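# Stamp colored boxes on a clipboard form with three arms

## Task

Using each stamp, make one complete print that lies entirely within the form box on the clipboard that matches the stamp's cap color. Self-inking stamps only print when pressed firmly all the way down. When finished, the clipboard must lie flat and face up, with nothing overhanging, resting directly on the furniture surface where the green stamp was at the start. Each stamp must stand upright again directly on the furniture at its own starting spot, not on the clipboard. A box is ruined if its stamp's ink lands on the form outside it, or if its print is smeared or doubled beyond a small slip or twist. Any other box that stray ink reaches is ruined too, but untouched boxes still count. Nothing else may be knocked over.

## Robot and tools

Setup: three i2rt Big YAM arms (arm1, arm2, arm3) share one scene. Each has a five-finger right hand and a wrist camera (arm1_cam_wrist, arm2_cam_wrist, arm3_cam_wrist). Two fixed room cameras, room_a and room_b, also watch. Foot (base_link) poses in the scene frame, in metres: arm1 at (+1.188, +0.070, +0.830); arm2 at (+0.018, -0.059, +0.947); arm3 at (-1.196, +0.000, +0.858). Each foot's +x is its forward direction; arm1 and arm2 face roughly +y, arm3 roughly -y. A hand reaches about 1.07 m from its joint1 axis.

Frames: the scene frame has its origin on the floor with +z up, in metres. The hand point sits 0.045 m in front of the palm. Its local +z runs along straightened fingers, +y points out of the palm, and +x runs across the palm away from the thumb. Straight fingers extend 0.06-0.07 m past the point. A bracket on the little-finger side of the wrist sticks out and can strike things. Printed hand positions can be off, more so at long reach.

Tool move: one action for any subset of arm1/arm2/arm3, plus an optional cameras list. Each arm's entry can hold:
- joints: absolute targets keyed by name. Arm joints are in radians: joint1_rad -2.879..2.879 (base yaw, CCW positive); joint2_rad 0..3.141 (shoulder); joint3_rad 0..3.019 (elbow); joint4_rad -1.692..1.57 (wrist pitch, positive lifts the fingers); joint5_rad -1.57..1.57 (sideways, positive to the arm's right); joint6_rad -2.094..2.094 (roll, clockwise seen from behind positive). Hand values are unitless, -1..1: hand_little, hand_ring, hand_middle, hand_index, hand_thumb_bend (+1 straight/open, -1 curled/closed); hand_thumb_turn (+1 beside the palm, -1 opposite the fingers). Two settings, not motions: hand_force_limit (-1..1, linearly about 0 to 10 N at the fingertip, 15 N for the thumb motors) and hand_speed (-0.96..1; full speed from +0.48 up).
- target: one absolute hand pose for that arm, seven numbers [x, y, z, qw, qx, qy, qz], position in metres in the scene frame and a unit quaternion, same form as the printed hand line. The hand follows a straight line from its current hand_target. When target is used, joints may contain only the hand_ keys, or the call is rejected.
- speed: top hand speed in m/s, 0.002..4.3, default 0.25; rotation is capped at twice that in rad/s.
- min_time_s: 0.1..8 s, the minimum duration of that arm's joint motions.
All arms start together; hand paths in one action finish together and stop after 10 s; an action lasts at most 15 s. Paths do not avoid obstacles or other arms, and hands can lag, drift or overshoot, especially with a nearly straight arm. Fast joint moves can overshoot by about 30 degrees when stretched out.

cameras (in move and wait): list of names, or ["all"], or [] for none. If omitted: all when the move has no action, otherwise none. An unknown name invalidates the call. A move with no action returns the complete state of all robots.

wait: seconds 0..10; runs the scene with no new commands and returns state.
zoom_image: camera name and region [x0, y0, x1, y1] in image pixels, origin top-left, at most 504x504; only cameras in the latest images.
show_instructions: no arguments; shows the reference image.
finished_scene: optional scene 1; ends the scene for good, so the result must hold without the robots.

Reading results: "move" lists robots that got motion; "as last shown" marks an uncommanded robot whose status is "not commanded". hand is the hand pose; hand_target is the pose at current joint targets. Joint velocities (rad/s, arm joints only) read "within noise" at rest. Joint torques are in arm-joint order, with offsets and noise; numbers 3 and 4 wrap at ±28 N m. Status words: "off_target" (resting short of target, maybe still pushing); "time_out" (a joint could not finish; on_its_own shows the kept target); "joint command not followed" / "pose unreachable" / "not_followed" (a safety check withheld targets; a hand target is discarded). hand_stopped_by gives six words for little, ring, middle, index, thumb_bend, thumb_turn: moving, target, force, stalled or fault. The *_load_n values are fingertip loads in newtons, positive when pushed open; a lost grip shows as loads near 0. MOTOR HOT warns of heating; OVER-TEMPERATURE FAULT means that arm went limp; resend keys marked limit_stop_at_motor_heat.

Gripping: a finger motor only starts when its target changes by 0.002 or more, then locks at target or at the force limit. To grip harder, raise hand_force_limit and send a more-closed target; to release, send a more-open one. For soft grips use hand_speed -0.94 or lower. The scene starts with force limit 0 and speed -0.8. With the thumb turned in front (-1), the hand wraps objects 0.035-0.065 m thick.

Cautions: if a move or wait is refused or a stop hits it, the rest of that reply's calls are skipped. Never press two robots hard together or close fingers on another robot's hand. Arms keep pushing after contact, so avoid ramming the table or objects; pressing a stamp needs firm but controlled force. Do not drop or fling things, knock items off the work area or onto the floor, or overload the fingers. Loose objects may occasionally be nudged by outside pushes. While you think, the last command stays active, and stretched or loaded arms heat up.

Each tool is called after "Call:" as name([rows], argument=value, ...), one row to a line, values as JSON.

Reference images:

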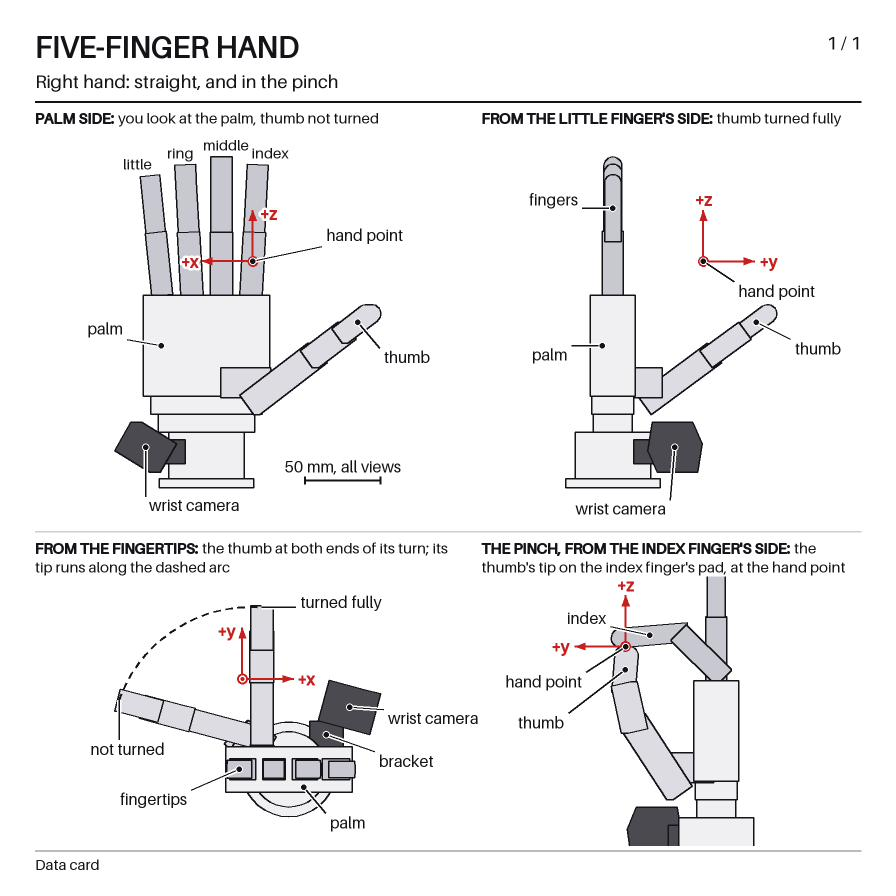

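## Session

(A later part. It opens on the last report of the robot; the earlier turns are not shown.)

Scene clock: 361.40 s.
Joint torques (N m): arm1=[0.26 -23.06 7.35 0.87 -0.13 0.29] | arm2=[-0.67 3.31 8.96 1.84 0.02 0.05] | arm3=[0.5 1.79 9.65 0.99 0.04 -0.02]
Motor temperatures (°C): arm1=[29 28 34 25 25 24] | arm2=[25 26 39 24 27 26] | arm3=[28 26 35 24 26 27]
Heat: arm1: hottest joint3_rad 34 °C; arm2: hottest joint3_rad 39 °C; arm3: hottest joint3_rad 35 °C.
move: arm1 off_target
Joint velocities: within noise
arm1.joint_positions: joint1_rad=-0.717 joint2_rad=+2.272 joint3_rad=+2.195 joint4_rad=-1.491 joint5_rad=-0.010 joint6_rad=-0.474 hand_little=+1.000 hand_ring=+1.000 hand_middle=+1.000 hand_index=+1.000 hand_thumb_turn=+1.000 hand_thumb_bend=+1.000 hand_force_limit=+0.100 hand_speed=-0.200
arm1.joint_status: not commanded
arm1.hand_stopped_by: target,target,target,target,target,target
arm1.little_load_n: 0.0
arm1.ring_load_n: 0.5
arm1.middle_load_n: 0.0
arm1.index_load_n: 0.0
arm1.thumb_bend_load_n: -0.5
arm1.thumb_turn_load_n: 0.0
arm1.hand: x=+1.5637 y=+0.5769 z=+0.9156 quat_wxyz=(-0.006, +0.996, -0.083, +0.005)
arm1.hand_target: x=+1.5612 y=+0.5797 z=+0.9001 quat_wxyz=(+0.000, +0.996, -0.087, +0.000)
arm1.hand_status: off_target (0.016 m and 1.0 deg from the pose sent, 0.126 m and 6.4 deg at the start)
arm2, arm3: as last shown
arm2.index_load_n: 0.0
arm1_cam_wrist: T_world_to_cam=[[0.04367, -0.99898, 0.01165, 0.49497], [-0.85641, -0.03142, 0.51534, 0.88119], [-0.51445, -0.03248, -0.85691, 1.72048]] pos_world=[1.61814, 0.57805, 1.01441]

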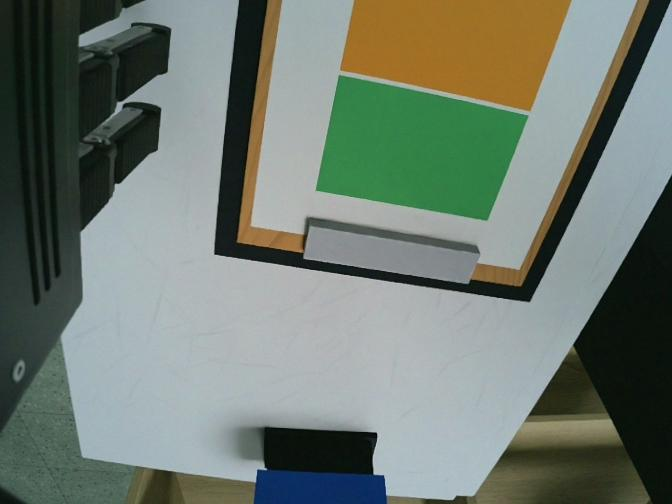

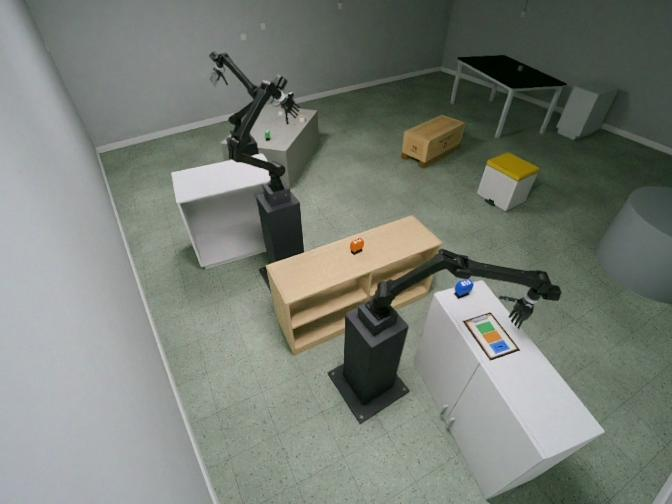

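Call:
move(arm1={"joints":{"joint2_rad":2.293,"joint3_rad":2.095,"joint4_rad":-1.37},"min_time_s":1.5}, cameras=["arm1_cam_wrist"])

Scene clock: 366.03 s.
Joint torques (N m): arm1=[0.03 -22.77 6.95 0.96 -0.13 0.27] | arm2=[-0.26 2.49 8.96 1.77 0.03 0.02] | arm3=[0.56 1.79 9.62 0.98 0.04 -0.02]
Motor temperatures (°C): arm1=[29 29 34 25 25 24] | arm2=[25 26 39 24 27 26] | arm3=[28 26 35 24 26 27]
Heat: arm1: hottest joint3_rad 34 °C; arm2: hottest joint3_rad 39 °C; arm3: hottest joint3_rad 35 °C.
move: arm1 done
Joint velocities: within noise
arm1.joint_positions: joint1_rad=-0.717 joint2_rad=+2.272 joint3_rad=+2.101 joint4_rad=-1.381 joint5_rad=-0.010 joint6_rad=-0.474 hand_little=+1.000 hand_ring=+1.000 hand_middle=+1.000 hand_index=+1.000 hand_thumb_turn=+1.000 hand_thumb_bend=+1.000 hand_force_limit=+0.100 hand_speed=-0.200
arm1.joint_status: all done
arm1.hand_stopped_by: target,target,target,target,target,target
arm1.little_load_n: 0.0
arm1.ring_load_n: 0.0
arm1.middle_load_n: 0.0
arm1.index_load_n: 0.0
arm1.thumb_bend_load_n: 0.0
arm1.thumb_turn_load_n: 0.0
arm1.hand: x=+1.5642 y=+0.5771 z=+0.8790 quat_wxyz=(-0.013, +0.996, -0.084, +0.009)
arm1.hand_target: x=+1.5607 y=+0.5783 z=+0.8634 quat_wxyz=(-0.006, +0.996, -0.087, +0.004)
arm1.hand_status: not commanded
arm2, arm3: as last shown
arm1_cam_wrist: T_world_to_cam=[[0.04344, -0.99906, -0.00107, 0.50708], [-0.86143, -0.038, 0.50646, 0.91997], [-0.50602, -0.02108, -0.86226, 1.6744]] pos_world=[1.61774, 0.57686, 0.97838]

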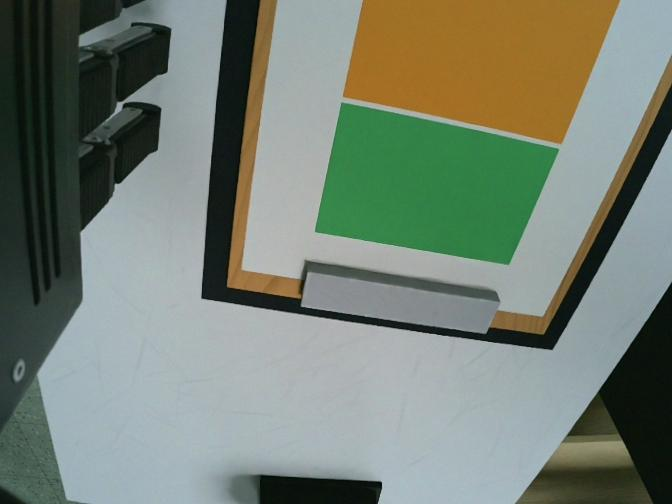

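Call:
move(arm1={"joints":{"joint3_rad":2.043,"joint4_rad":-1.312},"min_time_s":1.5}, cameras=["arm1_cam_wrist","room_b"])

Call:
zoom_image(camera="room_b", region=[440, 260, 560, 380])

Scene clock: 369.13 s.
Joint torques (N m): arm1=[-0.03 -22.65 7.04 0.85 -0.13 0.27] | arm2=[-0.56 2.78 8.77 1.76 -0.01 0.06] | arm3=[0.56 1.79 9.63 0.99 0.04 -0.02]
Motor temperatures (°C): arm1=[29 29 34 25 25 24] | arm2=[25 26 39 24 27 26] | arm3=[28 26 35 24 26 27]
Heat: arm1: hottest joint3_rad 34 °C; arm2: hottest joint3_rad 39 °C; arm3: hottest joint3_rad 35 °C.
move: arm1 done
Joint velocities: within noise
arm1.joint_positions: joint1_rad=-0.717 joint2_rad=+2.272 joint3_rad=+2.049 joint4_rad=-1.323 joint5_rad=-0.010 joint6_rad=-0.474 hand_little=+1.000 hand_ring=+1.000 hand_middle=+1.000 hand_index=+1.000 hand_thumb_turn=+1.000 hand_thumb_bend=+1.000 hand_force_limit=+0.100 hand_speed=-0.200
arm1.joint_status: all done
arm1.hand_stopped_by: target,target,target,target,target,target
arm1.little_load_n: 0.0
arm1.ring_load_n: 0.0
arm1.middle_load_n: 0.0
arm1.index_load_n: 0.0
arm1.thumb_bend_load_n: 0.0
arm1.thumb_turn_load_n: 0.0
arm1.hand: x=+1.5632 y=+0.5752 z=+0.8591 quat_wxyz=(-0.015, +0.996, -0.084, +0.011)
arm1.hand_target: x=+1.5593 y=+0.5760 z=+0.8435 quat_wxyz=(-0.009, +0.996, -0.087, +0.005)
arm1.hand_status: not commanded
arm2, arm3: as last shown
arm3.middle_load_n: 0.5
arm1_cam_wrist: T_world_to_cam=[[0.04354, -0.99904, -0.00544, 0.50885], [-0.86317, -0.04036, 0.5033, 0.93592], [-0.50304, -0.01722, -0.86409, 1.65127]] pos_world=[1.61635, 0.57456, 0.95857]

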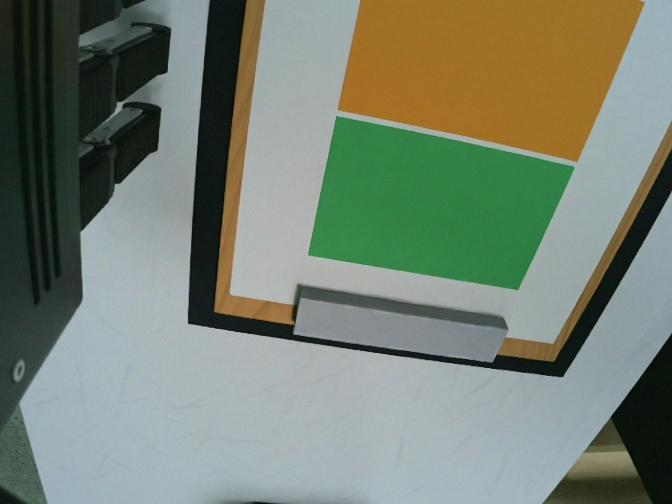

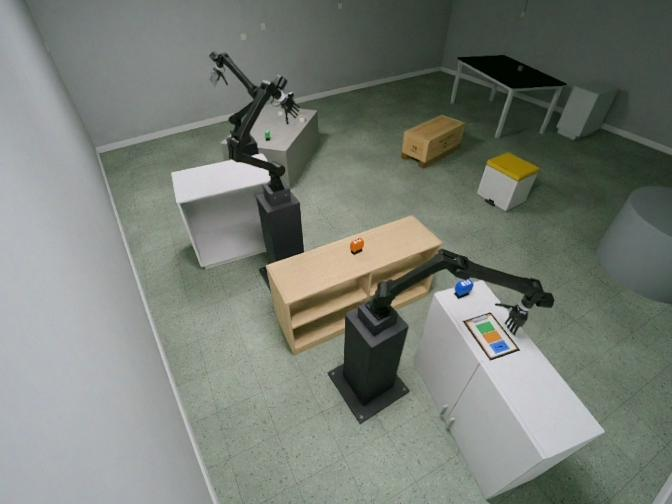

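Scaled by 4.200 from the camera's image (finer frame: 960x720).

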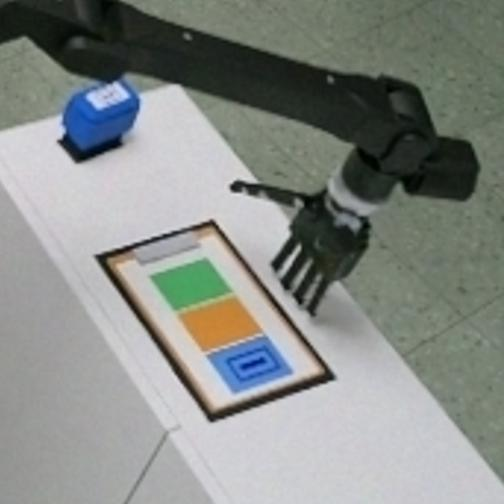

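Call:
move(arm1={"joints":{"joint3_rad":2.030,"joint4_rad":-1.299},"min_time_s":1.0})

Scene clock: 372.43 s.
Joint torques (N m): arm1=[0.09 -22.42 6.9 0.9 -0.11 0.24] | arm2=[-0.97 2.84 8.94 1.68 0.03 0.06] | arm3=[0.56 1.79 9.63 0.98 0.04 -0.02]
Motor temperatures (°C): arm1=[29 30 34 25 25 24] | arm2=[25 26 39 24 27 26] | arm3=[28 26 35 24 26 27]
Heat: arm1: hottest joint3_rad 34 °C; arm2: hottest joint3_rad 39 °C; arm3: hottest joint3_rad 35 °C.
move: arm1 done
Joint velocities: within noise
arm1.joint_positions: joint1_rad=-0.717 joint2_rad=+2.272 joint3_rad=+2.036 joint4_rad=-1.310 joint5_rad=-0.010 joint6_rad=-0.474 hand_little=+1.000 hand_ring=+1.000 hand_middle=+1.000 hand_index=+1.000 hand_thumb_turn=+1.000 hand_thumb_bend=+1.000 hand_force_limit=+0.100 hand_speed=-0.200
arm1.joint_status: all done
arm1.hand_stopped_by: target,target,target,target,target,target
arm1.little_load_n: 0.0
arm1.ring_load_n: 0.0
arm1.middle_load_n: 0.0
arm1.index_load_n: 0.0
arm1.thumb_bend_load_n: 0.0
arm1.thumb_turn_load_n: 0.0
arm1.hand: x=+1.5627 y=+0.5745 z=+0.8543 quat_wxyz=(-0.016, +0.996, -0.084, +0.011)
arm1.hand_target: x=+1.5588 y=+0.5752 z=+0.8388 quat_wxyz=(-0.009, +0.996, -0.087, +0.005)
arm1.hand_status: not commanded
arm2, arm3: as last shown
arm3.middle_load_n: 0.0
pictures: none

Call:
move(arm1={"joints":{"joint3_rad":2.018,"joint4_rad":-1.287},"min_time_s":1.0})

Scene clock: 374.13 s.
Joint torques (N m): arm1=[-0.15 -22.77 6.9 0.95 -0.15 0.24] | arm2=[-1.03 3.37 9.09 1.65 0.02 0.04] | arm3=[0.62 1.79 9.63 0.98 0.04 -0.02]
Motor temperatures (°C): arm1=[29 30 34 25 25 24] | arm2=[25 26 39 24 27 26] | arm3=[28 26 35 24 26 27]
Heat: arm1: hottest joint3_rad 34 °C; arm2: hottest joint3_rad 39 °C; arm3: hottest joint3_rad 35 °C.
move: arm1 done
Joint velocities: within noise
arm1.joint_positions: joint1_rad=-0.717 joint2_rad=+2.272 joint3_rad=+2.024 joint4_rad=-1.298 joint5_rad=-0.010 joint6_rad=-0.474 hand_little=+1.000 hand_ring=+1.000 hand_middle=+1.000 hand_index=+1.000 hand_thumb_turn=+1.000 hand_thumb_bend=+1.000 hand_force_limit=+0.100 hand_speed=-0.200
arm1.joint_status: all done
arm1.hand_stopped_by: target,target,target,target,target,target
arm1.little_load_n: 0.0
arm1.ring_load_n: 0.5
arm1.middle_load_n: 0.0
arm1.index_load_n: 0.0
arm1.thumb_bend_load_n: 0.0
arm1.thumb_turn_load_n: 0.0
arm1.hand: x=+1.5620 y=+0.5735 z=+0.8498 quat_wxyz=(-0.015, +0.996, -0.084, +0.011)
arm1.hand_target: x=+1.5580 y=+0.5741 z=+0.8343 quat_wxyz=(-0.009, +0.996, -0.087, +0.005)
arm1.hand_status: not commanded
arm2, arm3: as last shown
pictures: none

Call:
move(arm1={"joints":{"joint3_rad":2.006,"joint4_rad":-1.275},"min_time_s":1.0})

Call:
move(arm1={"joints":{"joint3_rad":1.994,"joint4_rad":-1.263},"min_time_s":1.0}, cameras=["arm1_cam_wrist","room_b"])

Call:
zoom_image(camera="room_b", region=[440, 260, 560, 380])

Scene clock: 376.03 s.
Joint torques (N m): arm1=[0.09 -22.71 6.39 0.94 -0.16 0.27] | arm2=[-1.26 2.73 8.98 1.77 0.02 0.07] | arm3=[0.56 1.79 9.63 0.98 0.04 -0.02]
Motor temperatures (°C): arm1=[29 31 34 25 25 24] | arm2=[25 26 39 24 27 26] | arm3=[28 26 35 24 26 27]
Heat: arm1: hottest joint3_rad 34 °C; arm2: hottest joint3_rad 39 °C; arm3: hottest joint3_rad 35 °C.
move: arm1 done
Joint velocities: within noise
arm1.joint_positions: joint1_rad=-0.717 joint2_rad=+2.272 joint3_rad=+2.018 joint4_rad=-1.286 joint5_rad=-0.010 joint6_rad=-0.474 hand_little=+1.000 hand_ring=+1.000 hand_middle=+1.000 hand_index=+1.000 hand_thumb_turn=+1.000 hand_thumb_bend=+1.000 hand_force_limit=+0.100 hand_speed=-0.200
arm1.joint_status: all done
arm1.hand_stopped_by: target,target,target,target,target,target
arm1.little_load_n: 0.0
arm1.ring_load_n: 0.0
arm1.middle_load_n: 0.0
arm1.index_load_n: 0.0
arm1.thumb_bend_load_n: 0.0
arm1.thumb_turn_load_n: 0.0
arm1.hand: x=+1.5626 y=+0.5742 z=+0.8472 quat_wxyz=(-0.018, +0.996, -0.084, +0.012)
arm1.hand_target: x=+1.5574 y=+0.5731 z=+0.8298 quat_wxyz=(-0.009, +0.996, -0.087, +0.005)
arm1.hand_status: not commanded
arm2, arm3: as last shown
arm3.thumb_bend_load_n: -0.5
pictures: none

Scene clock: 377.30 s.
Joint torques (N m): arm1=[0.09 -22.77 5.74 1.2 -0.08 0.26] | arm2=[-0.67 2.84 8.98 1.76 0 0.01] | arm3=[0.56 1.79 9.63 0.98 0.04 -0.02]
Motor temperatures (°C): arm1=[29 31 34 25 25 24] | arm2=[25 26 39 24 27 26] | arm3=[28 26 35 24 26 27]
Heat: arm1: hottest joint3_rad 34 °C; arm2: hottest joint3_rad 39 °C; arm3: hottest joint3_rad 35 °C.
move: arm1 done
Joint velocities: within noise
arm1.joint_positions: joint1_rad=-0.717 joint2_rad=+2.272 joint3_rad=+2.014 joint4_rad=-1.279 joint5_rad=-0.011 joint6_rad=-0.474 hand_little=+1.000 hand_ring=+1.000 hand_middle=+1.000 hand_index=+1.000 hand_thumb_turn=+1.000 hand_thumb_bend=+1.000 hand_force_limit=+0.100 hand_speed=-0.200
arm1.joint_status: all done
arm1.hand_stopped_by: target,target,target,target,target,target
arm1.little_load_n: 0.0
arm1.ring_load_n: -0.5
arm1.middle_load_n: -0.5
arm1.index_load_n: 0.0
arm1.thumb_bend_load_n: 0.0
arm1.thumb_turn_load_n: 0.0
arm1.hand: x=+1.5628 y=+0.5747 z=+0.8455 quat_wxyz=(-0.019, +0.996, -0.083, +0.013)
arm1.hand_target: x=+1.5567 y=+0.5720 z=+0.8255 quat_wxyz=(-0.009, +0.996, -0.087, +0.005)
arm1.hand_status: not commanded
arm2.joint_positions: joint1_rad=+0.324 joint2_rad=+0.620 joint3_rad=+1.386 joint4_rad=-1.524 joint5_rad=-0.089 joint6_rad=-1.582 hand_little=+1.000 hand_ring=+1.000 hand_middle=+1.000 hand_index=+1.000 hand_thumb_turn=+1.000 hand_thumb_bend=+1.000 hand_force_limit=+0.000 hand_speed=-0.800
arm2.joint_status: not commanded
arm2.hand_stopped_by: target,target,target,target,target,target
arm2.little_load_n: 0.0
arm2.ring_load_n: 0.0
arm2.middle_load_n: 0.0
arm2.index_load_n: 0.0
arm2.thumb_bend_load_n: 0.0
arm2.thumb_turn_load_n: 0.0
arm2.hand: x=-0.0104 y=+0.1512 z=+1.4070 quat_wxyz=(-0.348, +0.506, +0.766, +0.190)
arm2.hand_target: x=-0.0104 y=+0.1515 z=+1.4181 quat_wxyz=(-0.358, +0.502, +0.762, +0.197)
arm2.hand_status: not commanded
arm3.joint_positions: joint1_rad=-0.880 joint2_rad=+0.621 joint3_rad=+1.361 joint4_rad=-1.625 joint5_rad=+0.146 joint6_rad=-1.401 hand_little=+1.000 hand_ring=+1.000 hand_middle=+1.000 hand_index=+1.000 hand_thumb_turn=+1.000 hand_thumb_bend=+1.000 hand_force_limit=+0.000 hand_speed=-0.800
arm3.joint_status: not commanded
arm3.hand_stopped_by: target,target,target,target,target,target
arm3.little_load_n: 0.0
arm3.ring_load_n: 0.0
arm3.middle_load_n: 0.0
arm3.index_load_n: 0.0
arm3.thumb_bend_load_n: 0.0
arm3.thumb_turn_load_n: 0.0
arm3.hand: x=-1.3774 y=-0.0426 z=+1.2961 quat_wxyz=(+0.334, +0.215, -0.915, +0.077)
arm3.hand_target: x=-1.3774 y=-0.0426 z=+1.3031 quat_wxyz=(+0.342, +0.214, -0.912, +0.081)
arm3.hand_status: not commanded
arm1_cam_wrist: T_world_to_cam=[[0.04363, -0.99897, -0.01271, 0.5142], [-0.86546, -0.04415, 0.49903, 0.95178], [-0.49908, -0.01077, -0.86649, 1.63152]] pos_world=[1.61555, 0.57327, 0.94526]

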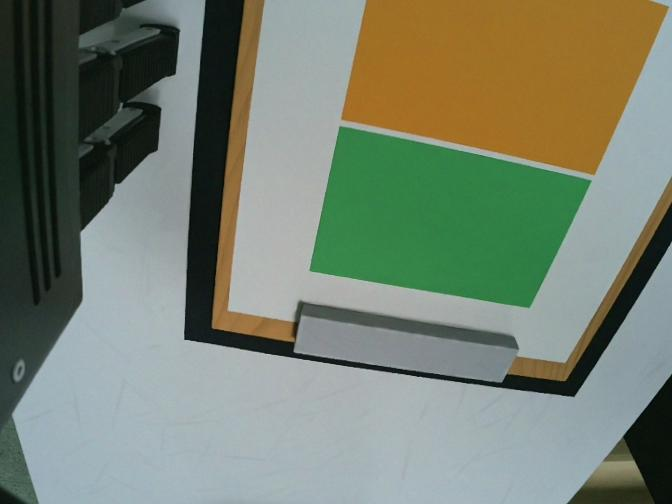

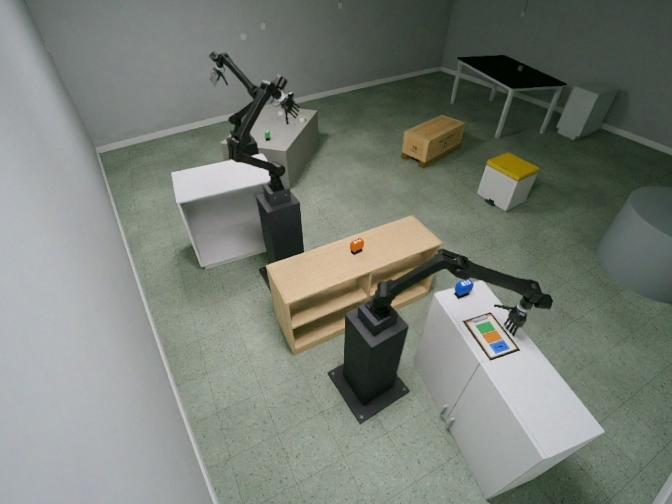

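Scaled by 4.200 from the camera's image (finer frame: 960x720).

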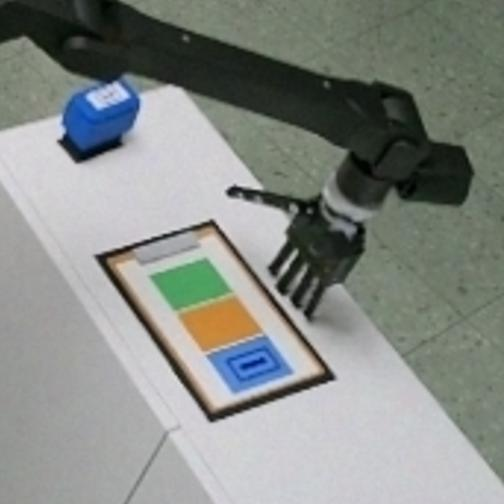

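Call:
move(arm1={"target":[1.5523,0.547,0.826,-0.009,0.996,-0.087,0.005],"speed":0.05}, cameras=["arm1_cam_wrist","room_b"])

Call:
zoom_image(camera="room_b", region=[440, 260, 560, 380])

Scene clock: 380.23 s.
Joint torques (N m): arm1=[-1.44 -22.3 5.07 0.57 -0.12 0.11] | arm2=[-1.14 3.43 8.9 1.61 0.01 0.05] | arm3=[0.56 1.79 9.63 0.98 0.04 -0.02]
Motor temperatures (°C): arm1=[29 31 34 25 25 24] | arm2=[25 26 39 24 27 26] | arm3=[28 26 35 24 26 27]
Heat: arm1: hottest joint3_rad 34 °C; arm2: hottest joint3_rad 39 °C; arm3: hottest joint3_rad 35 °C.
move: arm1 off_target
Joint velocities: within noise
arm1.joint_positions: joint1_rad=-0.717 joint2_rad=+2.211 joint3_rad=+1.904 joint4_rad=-1.210 joint5_rad=-0.012 joint6_rad=-0.474 hand_little=+1.000 hand_ring=+1.000 hand_middle=+1.000 hand_index=+1.000 hand_thumb_turn=+1.000 hand_thumb_bend=+1.000 hand_force_limit=+0.100 hand_speed=-0.200
arm1.joint_status: not commanded
arm1.hand_stopped_by: target,target,target,target,target,target
arm1.little_load_n: 0.0
arm1.ring_load_n: 0.0
arm1.middle_load_n: 0.0
arm1.index_load_n: 0.0
arm1.thumb_bend_load_n: 0.0
arm1.thumb_turn_load_n: 0.0
arm1.hand: x=+1.5537 y=+0.5621 z=+0.8433 quat_wxyz=(-0.028, +0.996, -0.084, +0.017)
arm1.hand_target: x=+1.5519 y=+0.5472 z=+0.8264 quat_wxyz=(-0.009, +0.996, -0.087, +0.005)
arm1.hand_status: off_target (0.023 m and 2.6 deg from the pose sent, 0.036 m and 1.5 deg at the start)
arm2, arm3: as last shown
arm3.thumb_bend_load_n: 0.5
arm1_cam_wrist: T_world_to_cam=[[0.04342, -0.99866, -0.0282, 0.51523], [-0.87067, -0.05167, 0.48915, 0.96514], [-0.48995, 0.00331, -0.87175, 1.60734]] pos_world=[1.60546, 0.55908, 0.94363]

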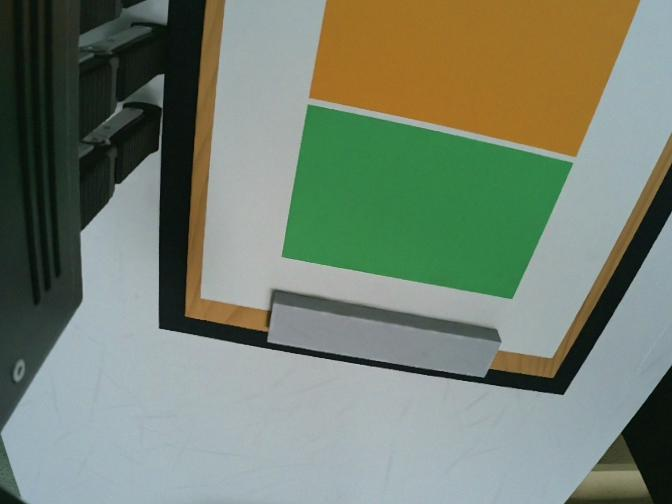

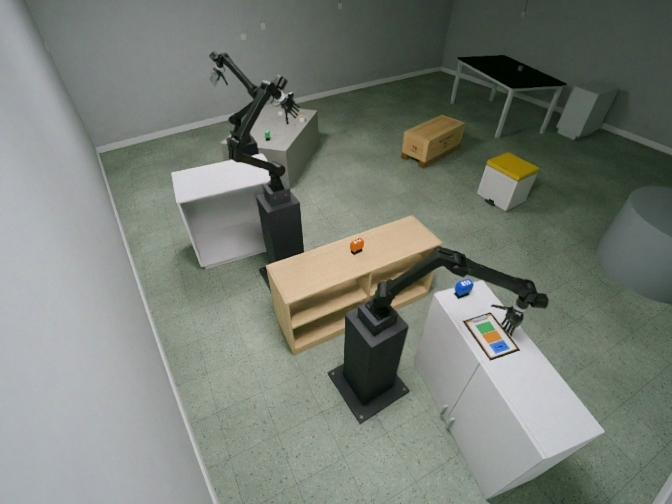

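Scaled by 4.200 from the camera's image (finer frame: 960x720).

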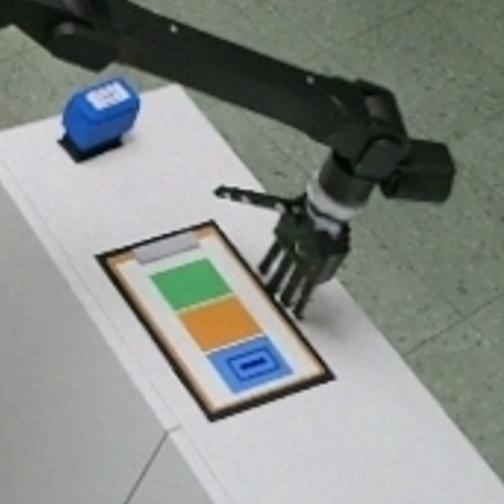

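Call:
move(arm1={"target":[1.547,0.517,0.826,-0.009,0.996,-0.087,0.005],"speed":0.05}, cameras=["arm1_cam_wrist","room_b"])

Call:
zoom_image(camera="room_b", region=[440, 260, 560, 380])

Scene clock: 382.17 s.
Joint torques (N m): arm1=[-2.14 -21.36 4.92 0.34 0.23 0.04] | arm2=[-0.91 2.9 9.01 1.69 -0.02 0.01] | arm3=[0.56 1.79 9.63 0.98 0.04 -0.02]
Motor temperatures (°C): arm1=[29 31 34 25 25 24] | arm2=[25 26 39 24 27 26] | arm3=[28 26 35 24 26 27]
Heat: arm1: hottest joint3_rad 34 °C; arm2: hottest joint3_rad 39 °C; arm3: hottest joint3_rad 35 °C.
move: arm1 off_target
Joint velocities: within noise
arm1.joint_positions: joint1_rad=-0.730 joint2_rad=+2.142 joint3_rad=+1.780 joint4_rad=-1.151 joint5_rad=-0.021 joint6_rad=-0.489 hand_little=+1.000 hand_ring=+1.000 hand_middle=+1.000 hand_index=+1.000 hand_thumb_turn=+1.000 hand_thumb_bend=+1.000 hand_force_limit=+0.100 hand_speed=-0.200
arm1.joint_status: not commanded
arm1.hand_stopped_by: target,target,target,target,target,target
arm1.little_load_n: 0.0
arm1.ring_load_n: 0.0
arm1.middle_load_n: 0.0
arm1.index_load_n: 0.0
arm1.thumb_bend_load_n: 0.0
arm1.thumb_turn_load_n: 0.0
arm1.hand: x=+1.5444 y=+0.5384 z=+0.8419 quat_wxyz=(-0.032, +0.996, -0.082, +0.015)
arm1.hand_target: x=+1.5464 y=+0.5173 z=+0.8265 quat_wxyz=(-0.009, +0.996, -0.087, +0.004)
arm1.hand_status: off_target (0.027 m and 2.9 deg from the pose sent, 0.049 m and 2.6 deg at the start)
arm2, arm3: as last shown
arm3.thumb_bend_load_n: 0.0
arm1_cam_wrist: T_world_to_cam=[[0.04656, -0.99824, -0.03662, 0.494], [-0.86872, -0.05856, 0.49183, 0.95492], [-0.49311, 0.00891, -0.86992, 1.60187]] pos_world=[1.59646, 0.53478, 0.94192]

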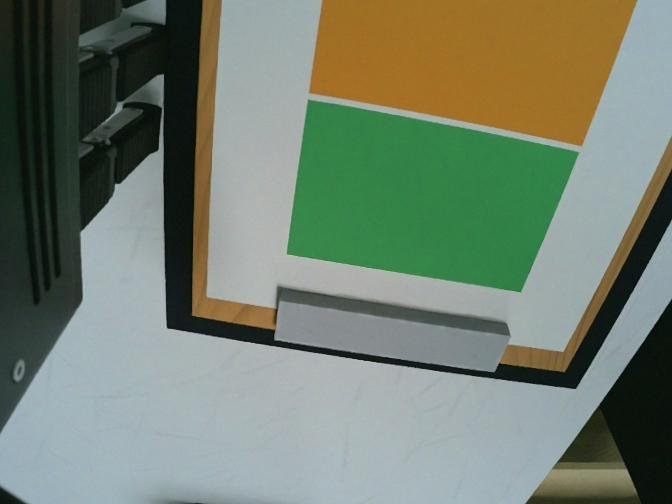

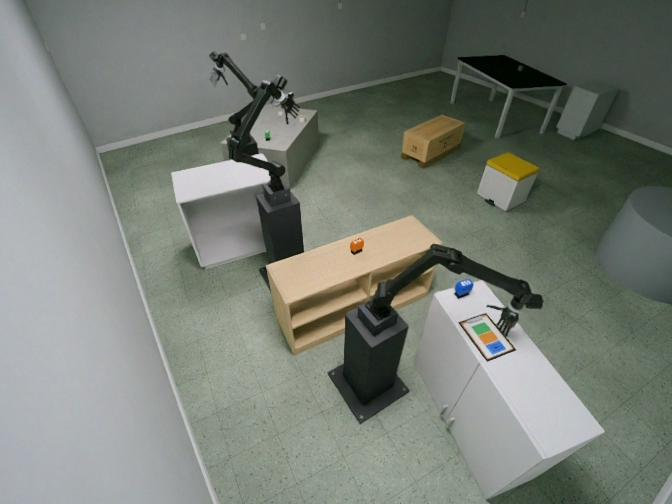

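Scaled by 4.200 from the camera's image (finer frame: 960x720).

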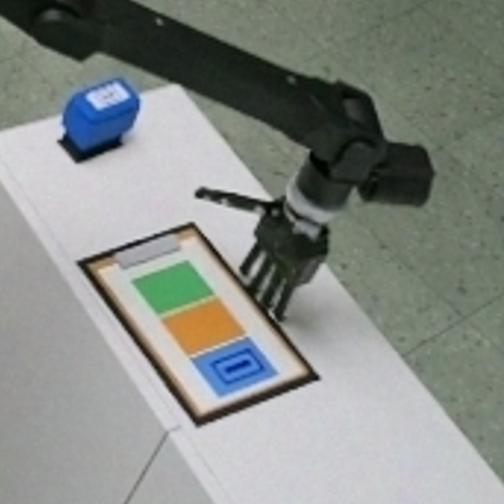

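Call:
move(arm1={"target":[1.5415,0.487,0.826,-0.009,0.996,-0.087,0.005],"speed":0.05}, cameras=["arm1_cam_wrist","room_b"])

Call:
zoom_image(camera="room_b", region=[440, 260, 560, 380])

Scene clock: 383.93 s.
Joint torques (N m): arm1=[-1.9 -20.13 4.78 0.51 0.29 0.09] | arm2=[-0.38 3.08 8.94 1.7 0.01 0.06] | arm3=[0.56 1.79 9.63 0.98 0.04 -0.02]
Motor temperatures (°C): arm1=[29 31 34 25 25 24] | arm2=[25 26 39 24 27 26] | arm3=[28 26 35 24 26 27]
Heat: arm1: hottest joint3_rad 34 °C; arm2: hottest joint3_rad 39 °C; arm3: hottest joint3_rad 35 °C.
move: arm1 off_target
Joint velocities: within noise
arm1.joint_positions: joint1_rad=-0.752 joint2_rad=+2.077 joint3_rad=+1.665 joint4_rad=-1.104 joint5_rad=-0.023 joint6_rad=-0.513 hand_little=+1.000 hand_ring=+1.000 hand_middle=+1.000 hand_index=+1.000 hand_thumb_turn=+1.000 hand_thumb_bend=+1.000 hand_force_limit=+0.100 hand_speed=-0.200
arm1.joint_status: not commanded
arm1.hand_stopped_by: target,target,target,target,target,target
arm1.little_load_n: 0.0
arm1.ring_load_n: 0.0
arm1.middle_load_n: 0.0
arm1.index_load_n: 0.0
arm1.thumb_bend_load_n: 0.0
arm1.thumb_turn_load_n: 0.0
arm1.hand: x=+1.5390 y=+0.5088 z=+0.8410 quat_wxyz=(-0.031, +0.996, -0.081, +0.014)
arm1.hand_target: x=+1.5409 y=+0.4873 z=+0.8265 quat_wxyz=(-0.009, +0.996, -0.087, +0.005)
arm1.hand_status: off_target (0.027 m and 2.8 deg from the pose sent, 0.054 m and 2.9 deg at the start)
arm2, arm3: as last shown
arm1_cam_wrist: T_world_to_cam=[[0.04811, -0.99821, -0.03563, 0.46145], [-0.8679, -0.05943, 0.49317, 0.94697], [-0.4944, 0.0072, -0.8692, 1.60089]] pos_world=[1.59116, 0.50538, 0.94093]

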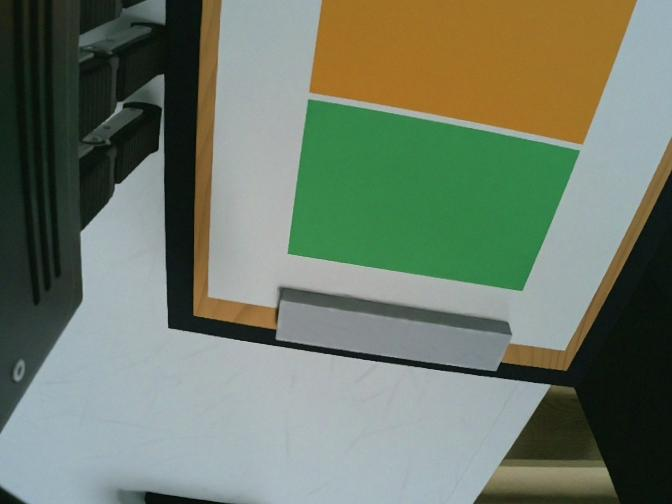

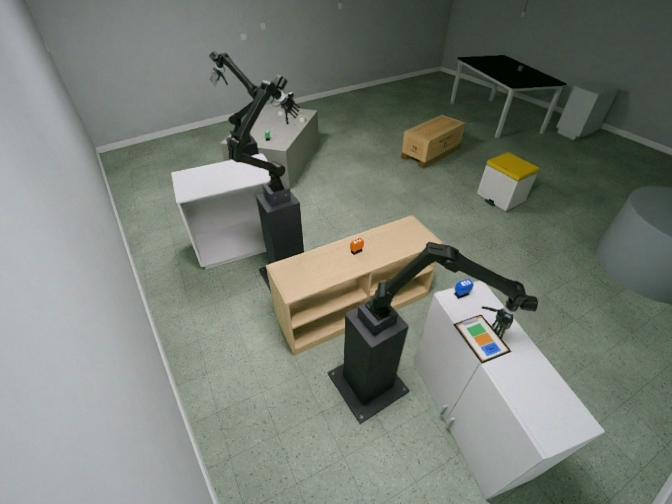

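Scaled by 4.200 from the camera's image (finer frame: 960x720).

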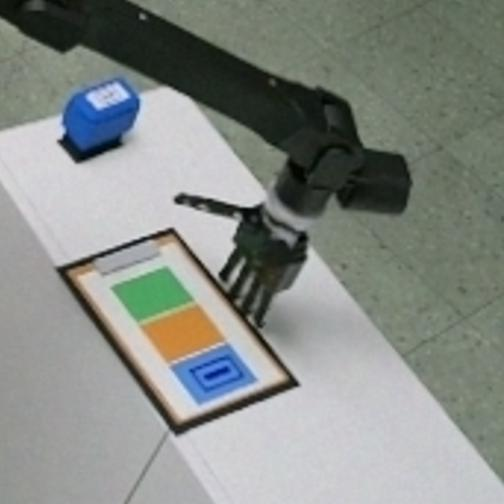

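Call:
move(arm1={"target":[1.5355,0.452,0.826,-0.009,0.996,-0.087,0.005],"speed":0.05}, cameras=["arm1_cam_wrist","room_b"])

Call:
zoom_image(camera="room_b", region=[440, 260, 560, 380])

Scene clock: 389.83 s.
Joint torques (N m): arm1=[-2.08 -18.96 4.77 0.31 0.32 0.08] | arm2=[-0.85 3.02 8.94 1.8 0.03 0.04] | arm3=[0.56 1.79 9.63 0.98 0.04 -0.02]
Motor temperatures (°C): arm1=[29 32 34 25 25 24] | arm2=[25 26 39 24 27 26] | arm3=[28 26 35 24 26 27]
Heat: arm1: hottest joint3_rad 34 °C; arm2: hottest joint3_rad 39 °C; arm3: hottest joint3_rad 35 °C.
move: arm1 off_target
Joint velocities: within noise
arm1.joint_positions: joint1_rad=-0.783 joint2_rad=+2.006 joint3_rad=+1.544 joint4_rad=-1.055 joint5_rad=-0.024 joint6_rad=-0.543 hand_little=+1.000 hand_ring=+1.000 hand_middle=+1.000 hand_index=+1.000 hand_thumb_turn=+1.000 hand_thumb_bend=+1.000 hand_force_limit=+0.100 hand_speed=-0.200
arm1.joint_status: not commanded
arm1.hand_stopped_by: target,target,target,target,target,target
arm1.little_load_n: 0.0
arm1.ring_load_n: 0.0
arm1.middle_load_n: 0.0
arm1.index_load_n: 0.0
arm1.thumb_bend_load_n: 0.0
arm1.thumb_turn_load_n: 0.0
arm1.hand: x=+1.5340 y=+0.4738 z=+0.8400 quat_wxyz=(-0.031, +0.996, -0.081, +0.014)
arm1.hand_target: x=+1.5349 y=+0.4523 z=+0.8266 quat_wxyz=(-0.009, +0.996, -0.087, +0.005)
arm1.hand_status: off_target (0.026 m and 2.8 deg from the pose sent, 0.059 m and 2.8 deg at the start)
arm2, arm3: as last shown
arm3.middle_load_n: -0.5
arm1_cam_wrist: T_world_to_cam=[[0.04805, -0.99824, -0.0347, 0.42605], [-0.86784, -0.05892, 0.49335, 0.94057], [-0.49452, 0.00641, -0.86914, 1.59844]] pos_world=[1.58626, 0.47047, 0.94003]

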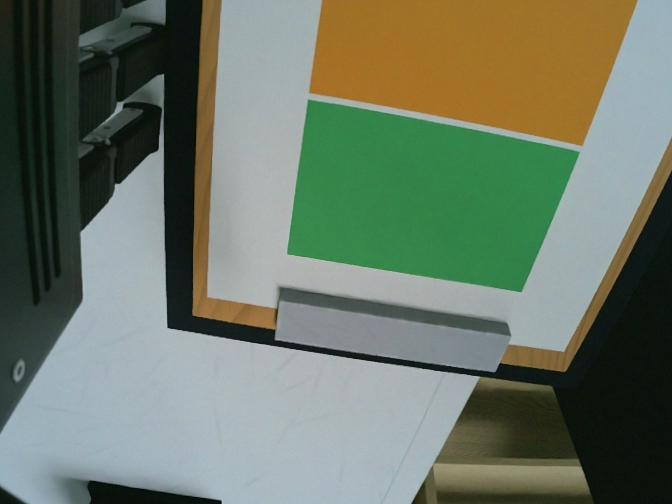

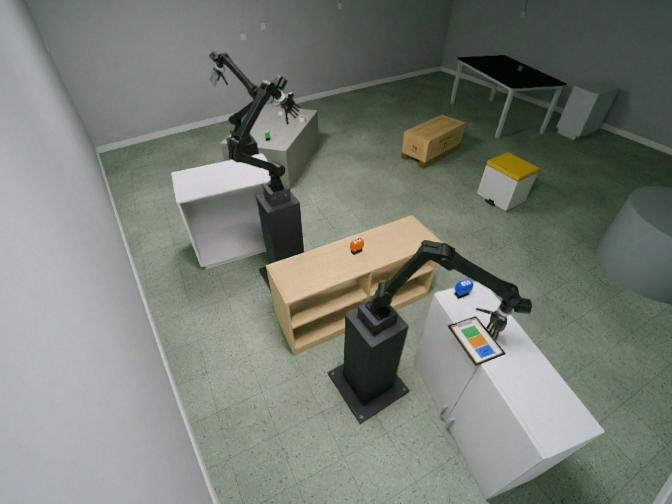

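Scaled by 4.200 from the camera's image (finer frame: 960x720).

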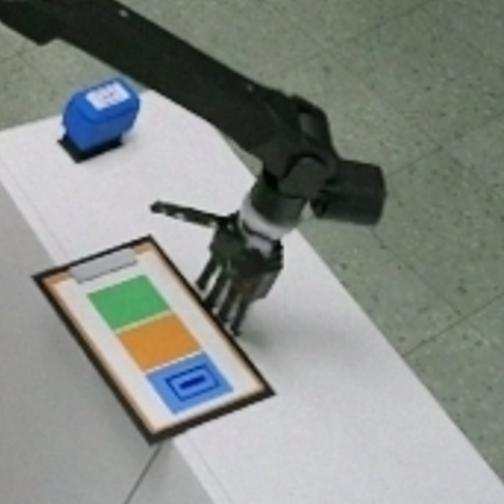

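Call:
move(arm1={"target":[1.534,0.443,0.826,-0.009,0.996,-0.087,0.005],"speed":0.05})

Call:
move(arm1={"target":[1.537,0.460,0.828,-0.009,0.996,-0.087,0.005],"speed":0.05})

Call:
move(arm1={"target":[1.541,0.490,0.98,-0.009,0.996,-0.087,0.005],"speed":0.15}, cameras=["arm1_cam_wrist","room_b"])

Scene clock: 391.73 s.
Joint torques (N m): arm1=[-2.32 -18.67 4.55 0.34 0.32 0.06] | arm2=[-0.73 3.08 8.96 1.72 0.01 0.06] | arm3=[0.56 1.79 9.63 0.98 0.04 -0.02]
Motor temperatures (°C): arm1=[29 32 34 24 25 24] | arm2=[25 26 39 24 27 26] | arm3=[28 26 35 24 26 27]
Heat: arm1: hottest joint3_rad 34 °C; arm2: hottest joint3_rad 39 °C; arm3: hottest joint3_rad 35 °C.
move: arm1 off_target
Joint velocities: within noise
arm1.joint_positions: joint1_rad=-0.790 joint2_rad=+1.989 joint3_rad=+1.515 joint4_rad=-1.043 joint5_rad=-0.024 joint6_rad=-0.552 hand_little=+1.000 hand_ring=+1.000 hand_middle=+1.000 hand_index=+1.000 hand_thumb_turn=+1.000 hand_thumb_bend=+1.000 hand_force_limit=+0.100 hand_speed=-0.200
arm1.joint_status: not commanded
arm1.hand_stopped_by: target,target,target,target,target,target
arm1.little_load_n: 0.0
arm1.ring_load_n: 0.0
arm1.middle_load_n: 0.0
arm1.index_load_n: 0.0
arm1.thumb_bend_load_n: 0.0
arm1.thumb_turn_load_n: 0.0
arm1.hand: x=+1.5328 y=+0.4654 z=+0.8398 quat_wxyz=(-0.031, +0.996, -0.081, +0.015)
arm1.hand_target: x=+1.5335 y=+0.4434 z=+0.8266 quat_wxyz=(-0.009, +0.996, -0.087, +0.005)
arm1.hand_status: off_target (0.026 m and 2.8 deg from the pose sent, 0.034 m and 2.8 deg at the start)
arm2, arm3: as last shown
arm3.middle_load_n: 0.0
pictures: none

Scene clock: 392.70 s.
Joint torques (N m): arm1=[-0.85 -16.21 8.53 -0.32 0.31 0.16] | arm2=[-0.67 2.96 9.11 1.76 0.03 0.05] | arm3=[0.56 1.79 9.63 0.98 0.04 -0.02]
Motor temperatures (°C): arm1=[29 32 34 24 25 24] | arm2=[25 26 39 24 27 26] | arm3=[28 26 35 24 26 27]
Heat: arm1: hottest joint3_rad 34 °C; arm2: hottest joint3_rad 39 °C; arm3: hottest joint3_rad 35 °C.
move: arm1 off_target
Joint velocities: within noise
arm1.joint_positions: joint1_rad=-0.790 joint2_rad=+1.990 joint3_rad=+1.521 joint4_rad=-1.052 joint5_rad=-0.022 joint6_rad=-0.552 hand_little=+1.000 hand_ring=+1.000 hand_middle=+1.000 hand_index=+1.000 hand_thumb_turn=+1.000 hand_thumb_bend=+1.000 hand_force_limit=+0.100 hand_speed=-0.200
arm1.joint_status: not commanded
arm1.hand_stopped_by: target,target,target,target,target,target
arm1.little_load_n: 0.0
arm1.ring_load_n: 0.0
arm1.middle_load_n: 0.0
arm1.index_load_n: 0.0
arm1.thumb_bend_load_n: 0.0
arm1.thumb_turn_load_n: -0.5
arm1.hand: x=+1.5329 y=+0.4650 z=+0.8412 quat_wxyz=(-0.028, +0.996, -0.081, +0.014)
arm1.hand_target: x=+1.5368 y=+0.4598 z=+0.8283 quat_wxyz=(-0.009, +0.996, -0.087, +0.005)
arm1.hand_status: off_target (0.015 m and 2.5 deg from the pose sent, 0.014 m and 2.8 deg at the start)
arm2, arm3: as last shown
pictures: none

Scene clock: 394.53 s.
Joint torques (N m): arm1=[1.14 -21.42 11.07 0.14 0.03 0.22] | arm2=[-0.85 2.9 8.98 1.78 0 0.04] | arm3=[0.56 1.79 9.65 0.99 0.04 -0.02]
Motor temperatures (°C): arm1=[29 32 34 24 25 24] | arm2=[25 26 39 24 27 26] | arm3=[28 26 35 24 26 27]
Heat: arm1: hottest joint3_rad 34 °C; arm2: hottest joint3_rad 39 °C; arm3: hottest joint3_rad 35 °C.
move: arm1 off_target
Joint velocities: within noise
arm1.joint_positions: joint1_rad=-0.788 joint2_rad=+1.990 joint3_rad=+1.836 joint4_rad=-1.452 joint5_rad=-0.016 joint6_rad=-0.536 hand_little=+1.000 hand_ring=+1.000 hand_middle=+1.000 hand_index=+1.000 hand_thumb_turn=+1.000 hand_thumb_bend=+1.000 hand_force_limit=+0.100 hand_speed=-0.200
arm1.joint_status: not commanded
arm1.hand_stopped_by: target,target,target,target,target,target
arm1.little_load_n: 0.0
arm1.ring_load_n: 0.0
arm1.middle_load_n: 0.0
arm1.index_load_n: 0.0
arm1.thumb_bend_load_n: 0.0
arm1.thumb_turn_load_n: 0.0
arm1.hand: x=+1.5394 y=+0.4761 z=+0.9611 quat_wxyz=(+0.007, +0.996, -0.088, -0.008)
arm1.hand_target: x=+1.5404 y=+0.4893 z=+0.9800 quat_wxyz=(-0.009, +0.996, -0.087, +0.005)
arm1.hand_status: off_target (0.024 m and 2.4 deg from the pose sent, 0.141 m and 2.5 deg at the start)
arm2, arm3: as last shown
arm1_cam_wrist: T_world_to_cam=[[0.0343, -0.9988, 0.03498, 0.38669], [-0.84165, -0.00999, 0.53993, 0.77726], [-0.53893, -0.04796, -0.84098, 1.77349]] pos_world=[1.59671, 0.47905, 1.05828]

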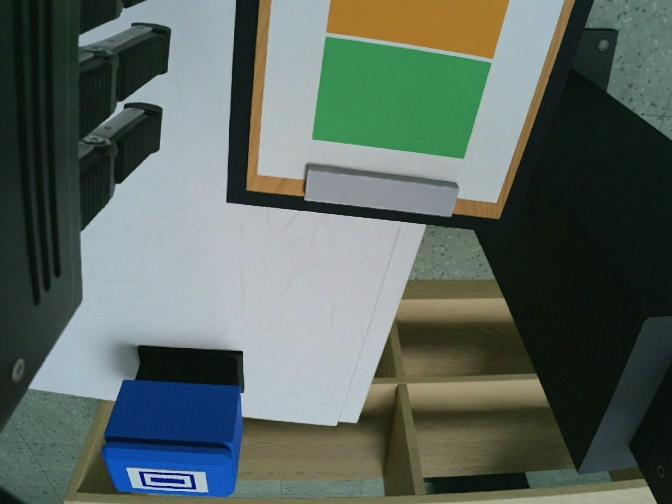

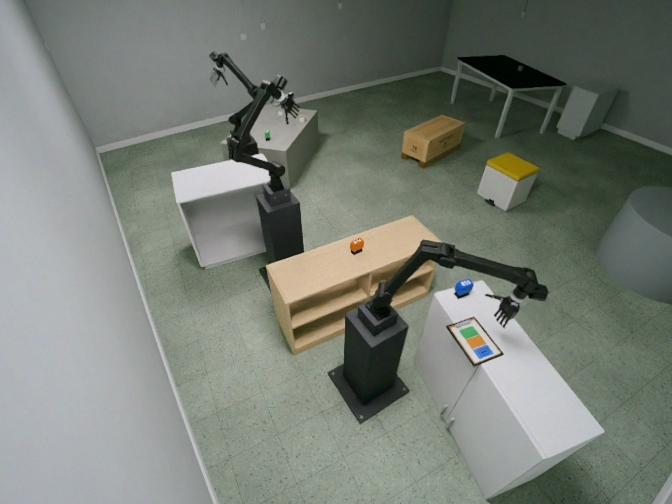

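Call:
move(arm1={"target":[1.505,0.33,1.0,0.7044,-0.7044,0.0616,-0.0616],"speed":0.2,"joints":{"hand_thumb_turn":-1.0,"hand_speed":-0.2}}, cameras=["arm1_cam_wrist","room_b"])

Scene clock: 404.50 s.
Joint torques (N m): arm1=[-1.44 -5.66 5.65 2.47 -0.15 0.26] | arm2=[-0.67 2.84 8.92 1.81 0.06 0.01] | arm3=[0.56 1.79 9.63 0.98 0.04 -0.02]
Motor temperatures (°C): arm1=[29 31 35 24 25 24] | arm2=[25 26 39 24 27 26] | arm3=[28 26 35 24 26 27]
Heat: arm1: hottest joint3_rad 35 °C; arm2: hottest joint3_rad 39 °C; arm3: hottest joint3_rad 35 °C.
move: arm1 done
Joint velocities: within noise
arm1.joint_positions: joint1_rad=-1.433 joint2_rad=+1.317 joint3_rad=+0.485 joint4_rad=+0.821 joint5_rad=-1.193 joint6_rad=-0.010 hand_little=+1.000 hand_ring=+1.000 hand_middle=+1.000 hand_index=+1.000 hand_thumb_turn=-1.000 hand_thumb_bend=+1.000 hand_force_limit=+0.100 hand_speed=-0.200
arm1.joint_status: all done
arm1.hand_stopped_by: target,target,target,target,target,target
arm1.little_load_n: 0.0
arm1.ring_load_n: 0.0
arm1.middle_load_n: 0.0
arm1.index_load_n: 0.0
arm1.thumb_bend_load_n: 0.0
arm1.thumb_turn_load_n: 0.0
arm1.hand: x=+1.5032 y=+0.3340 z=+1.0057 quat_wxyz=(-0.705, +0.705, -0.052, +0.064)
arm1.hand_target: x=+1.5050 y=+0.3300 z=+1.0002 quat_wxyz=(-0.704, +0.705, -0.062, +0.062)
arm1.hand_status: done (0.007 m and 1.1 deg from the pose sent, 0.155 m and 90.9 deg at the start)
arm2.joint_positions: joint1_rad=+0.324 joint2_rad=+0.620 joint3_rad=+1.386 joint4_rad=-1.524 joint5_rad=-0.089 joint6_rad=-1.582 hand_little=+1.000 hand_ring=+1.000 hand_middle=+1.000 hand_index=+1.000 hand_thumb_turn=+1.000 hand_thumb_bend=+1.000 hand_force_limit=+0.000 hand_speed=-0.800
arm2.joint_status: not commanded
arm2.hand_stopped_by: target,target,target,target,target,target
arm2.little_load_n: 0.0
arm2.ring_load_n: 0.0
arm2.middle_load_n: 0.0
arm2.index_load_n: 0.0
arm2.thumb_bend_load_n: 0.0
arm2.thumb_turn_load_n: 0.0
arm2.hand: x=-0.0104 y=+0.1512 z=+1.4070 quat_wxyz=(-0.348, +0.506, +0.766, +0.190)
arm2.hand_target: x=-0.0104 y=+0.1515 z=+1.4181 quat_wxyz=(-0.358, +0.502, +0.762, +0.197)
arm2.hand_status: not commanded
arm3.joint_positions: joint1_rad=-0.880 joint2_rad=+0.621 joint3_rad=+1.361 joint4_rad=-1.625 joint5_rad=+0.146 joint6_rad=-1.401 hand_little=+1.000 hand_ring=+1.000 hand_middle=+1.000 hand_index=+1.000 hand_thumb_turn=+1.000 hand_thumb_bend=+1.000 hand_force_limit=+0.000 hand_speed=-0.800
arm3.joint_status: not commanded
arm3.hand_stopped_by: target,target,target,target,target,target
arm3.little_load_n: 0.0
arm3.ring_load_n: 0.0
arm3.middle_load_n: 0.0
arm3.index_load_n: 0.0
arm3.thumb_bend_load_n: 0.0
arm3.thumb_turn_load_n: 0.0
arm3.hand: x=-1.3774 y=-0.0426 z=+1.2961 quat_wxyz=(+0.334, +0.215, -0.915, +0.077)
arm3.hand_target: x=-1.3774 y=-0.0426 z=+1.3031 quat_wxyz=(+0.342, +0.214, -0.912, +0.081)
arm3.hand_status: not commanded
arm1_cam_wrist: T_world_to_cam=[[0.21928, -0.05755, -0.97396, 0.66678], [-0.90654, -0.38107, -0.18158, 1.66842], [-0.36069, 0.92275, -0.13573, 0.48318]] pos_world=[1.54056, 0.22829, 1.01795]

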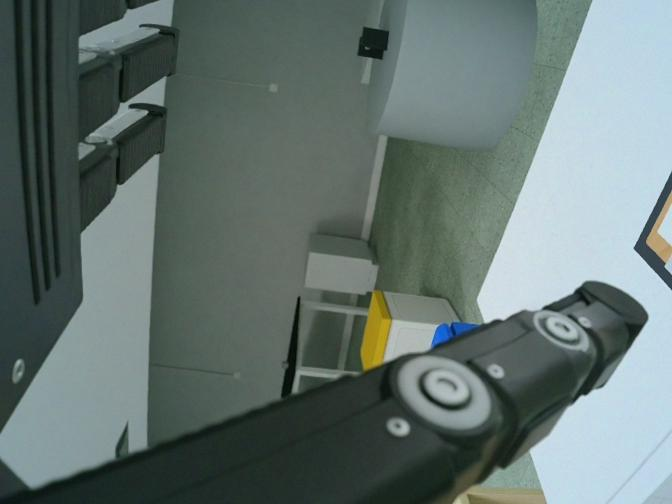

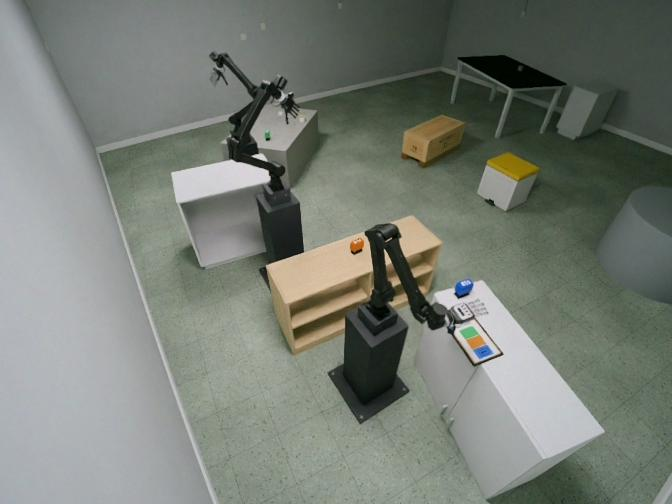

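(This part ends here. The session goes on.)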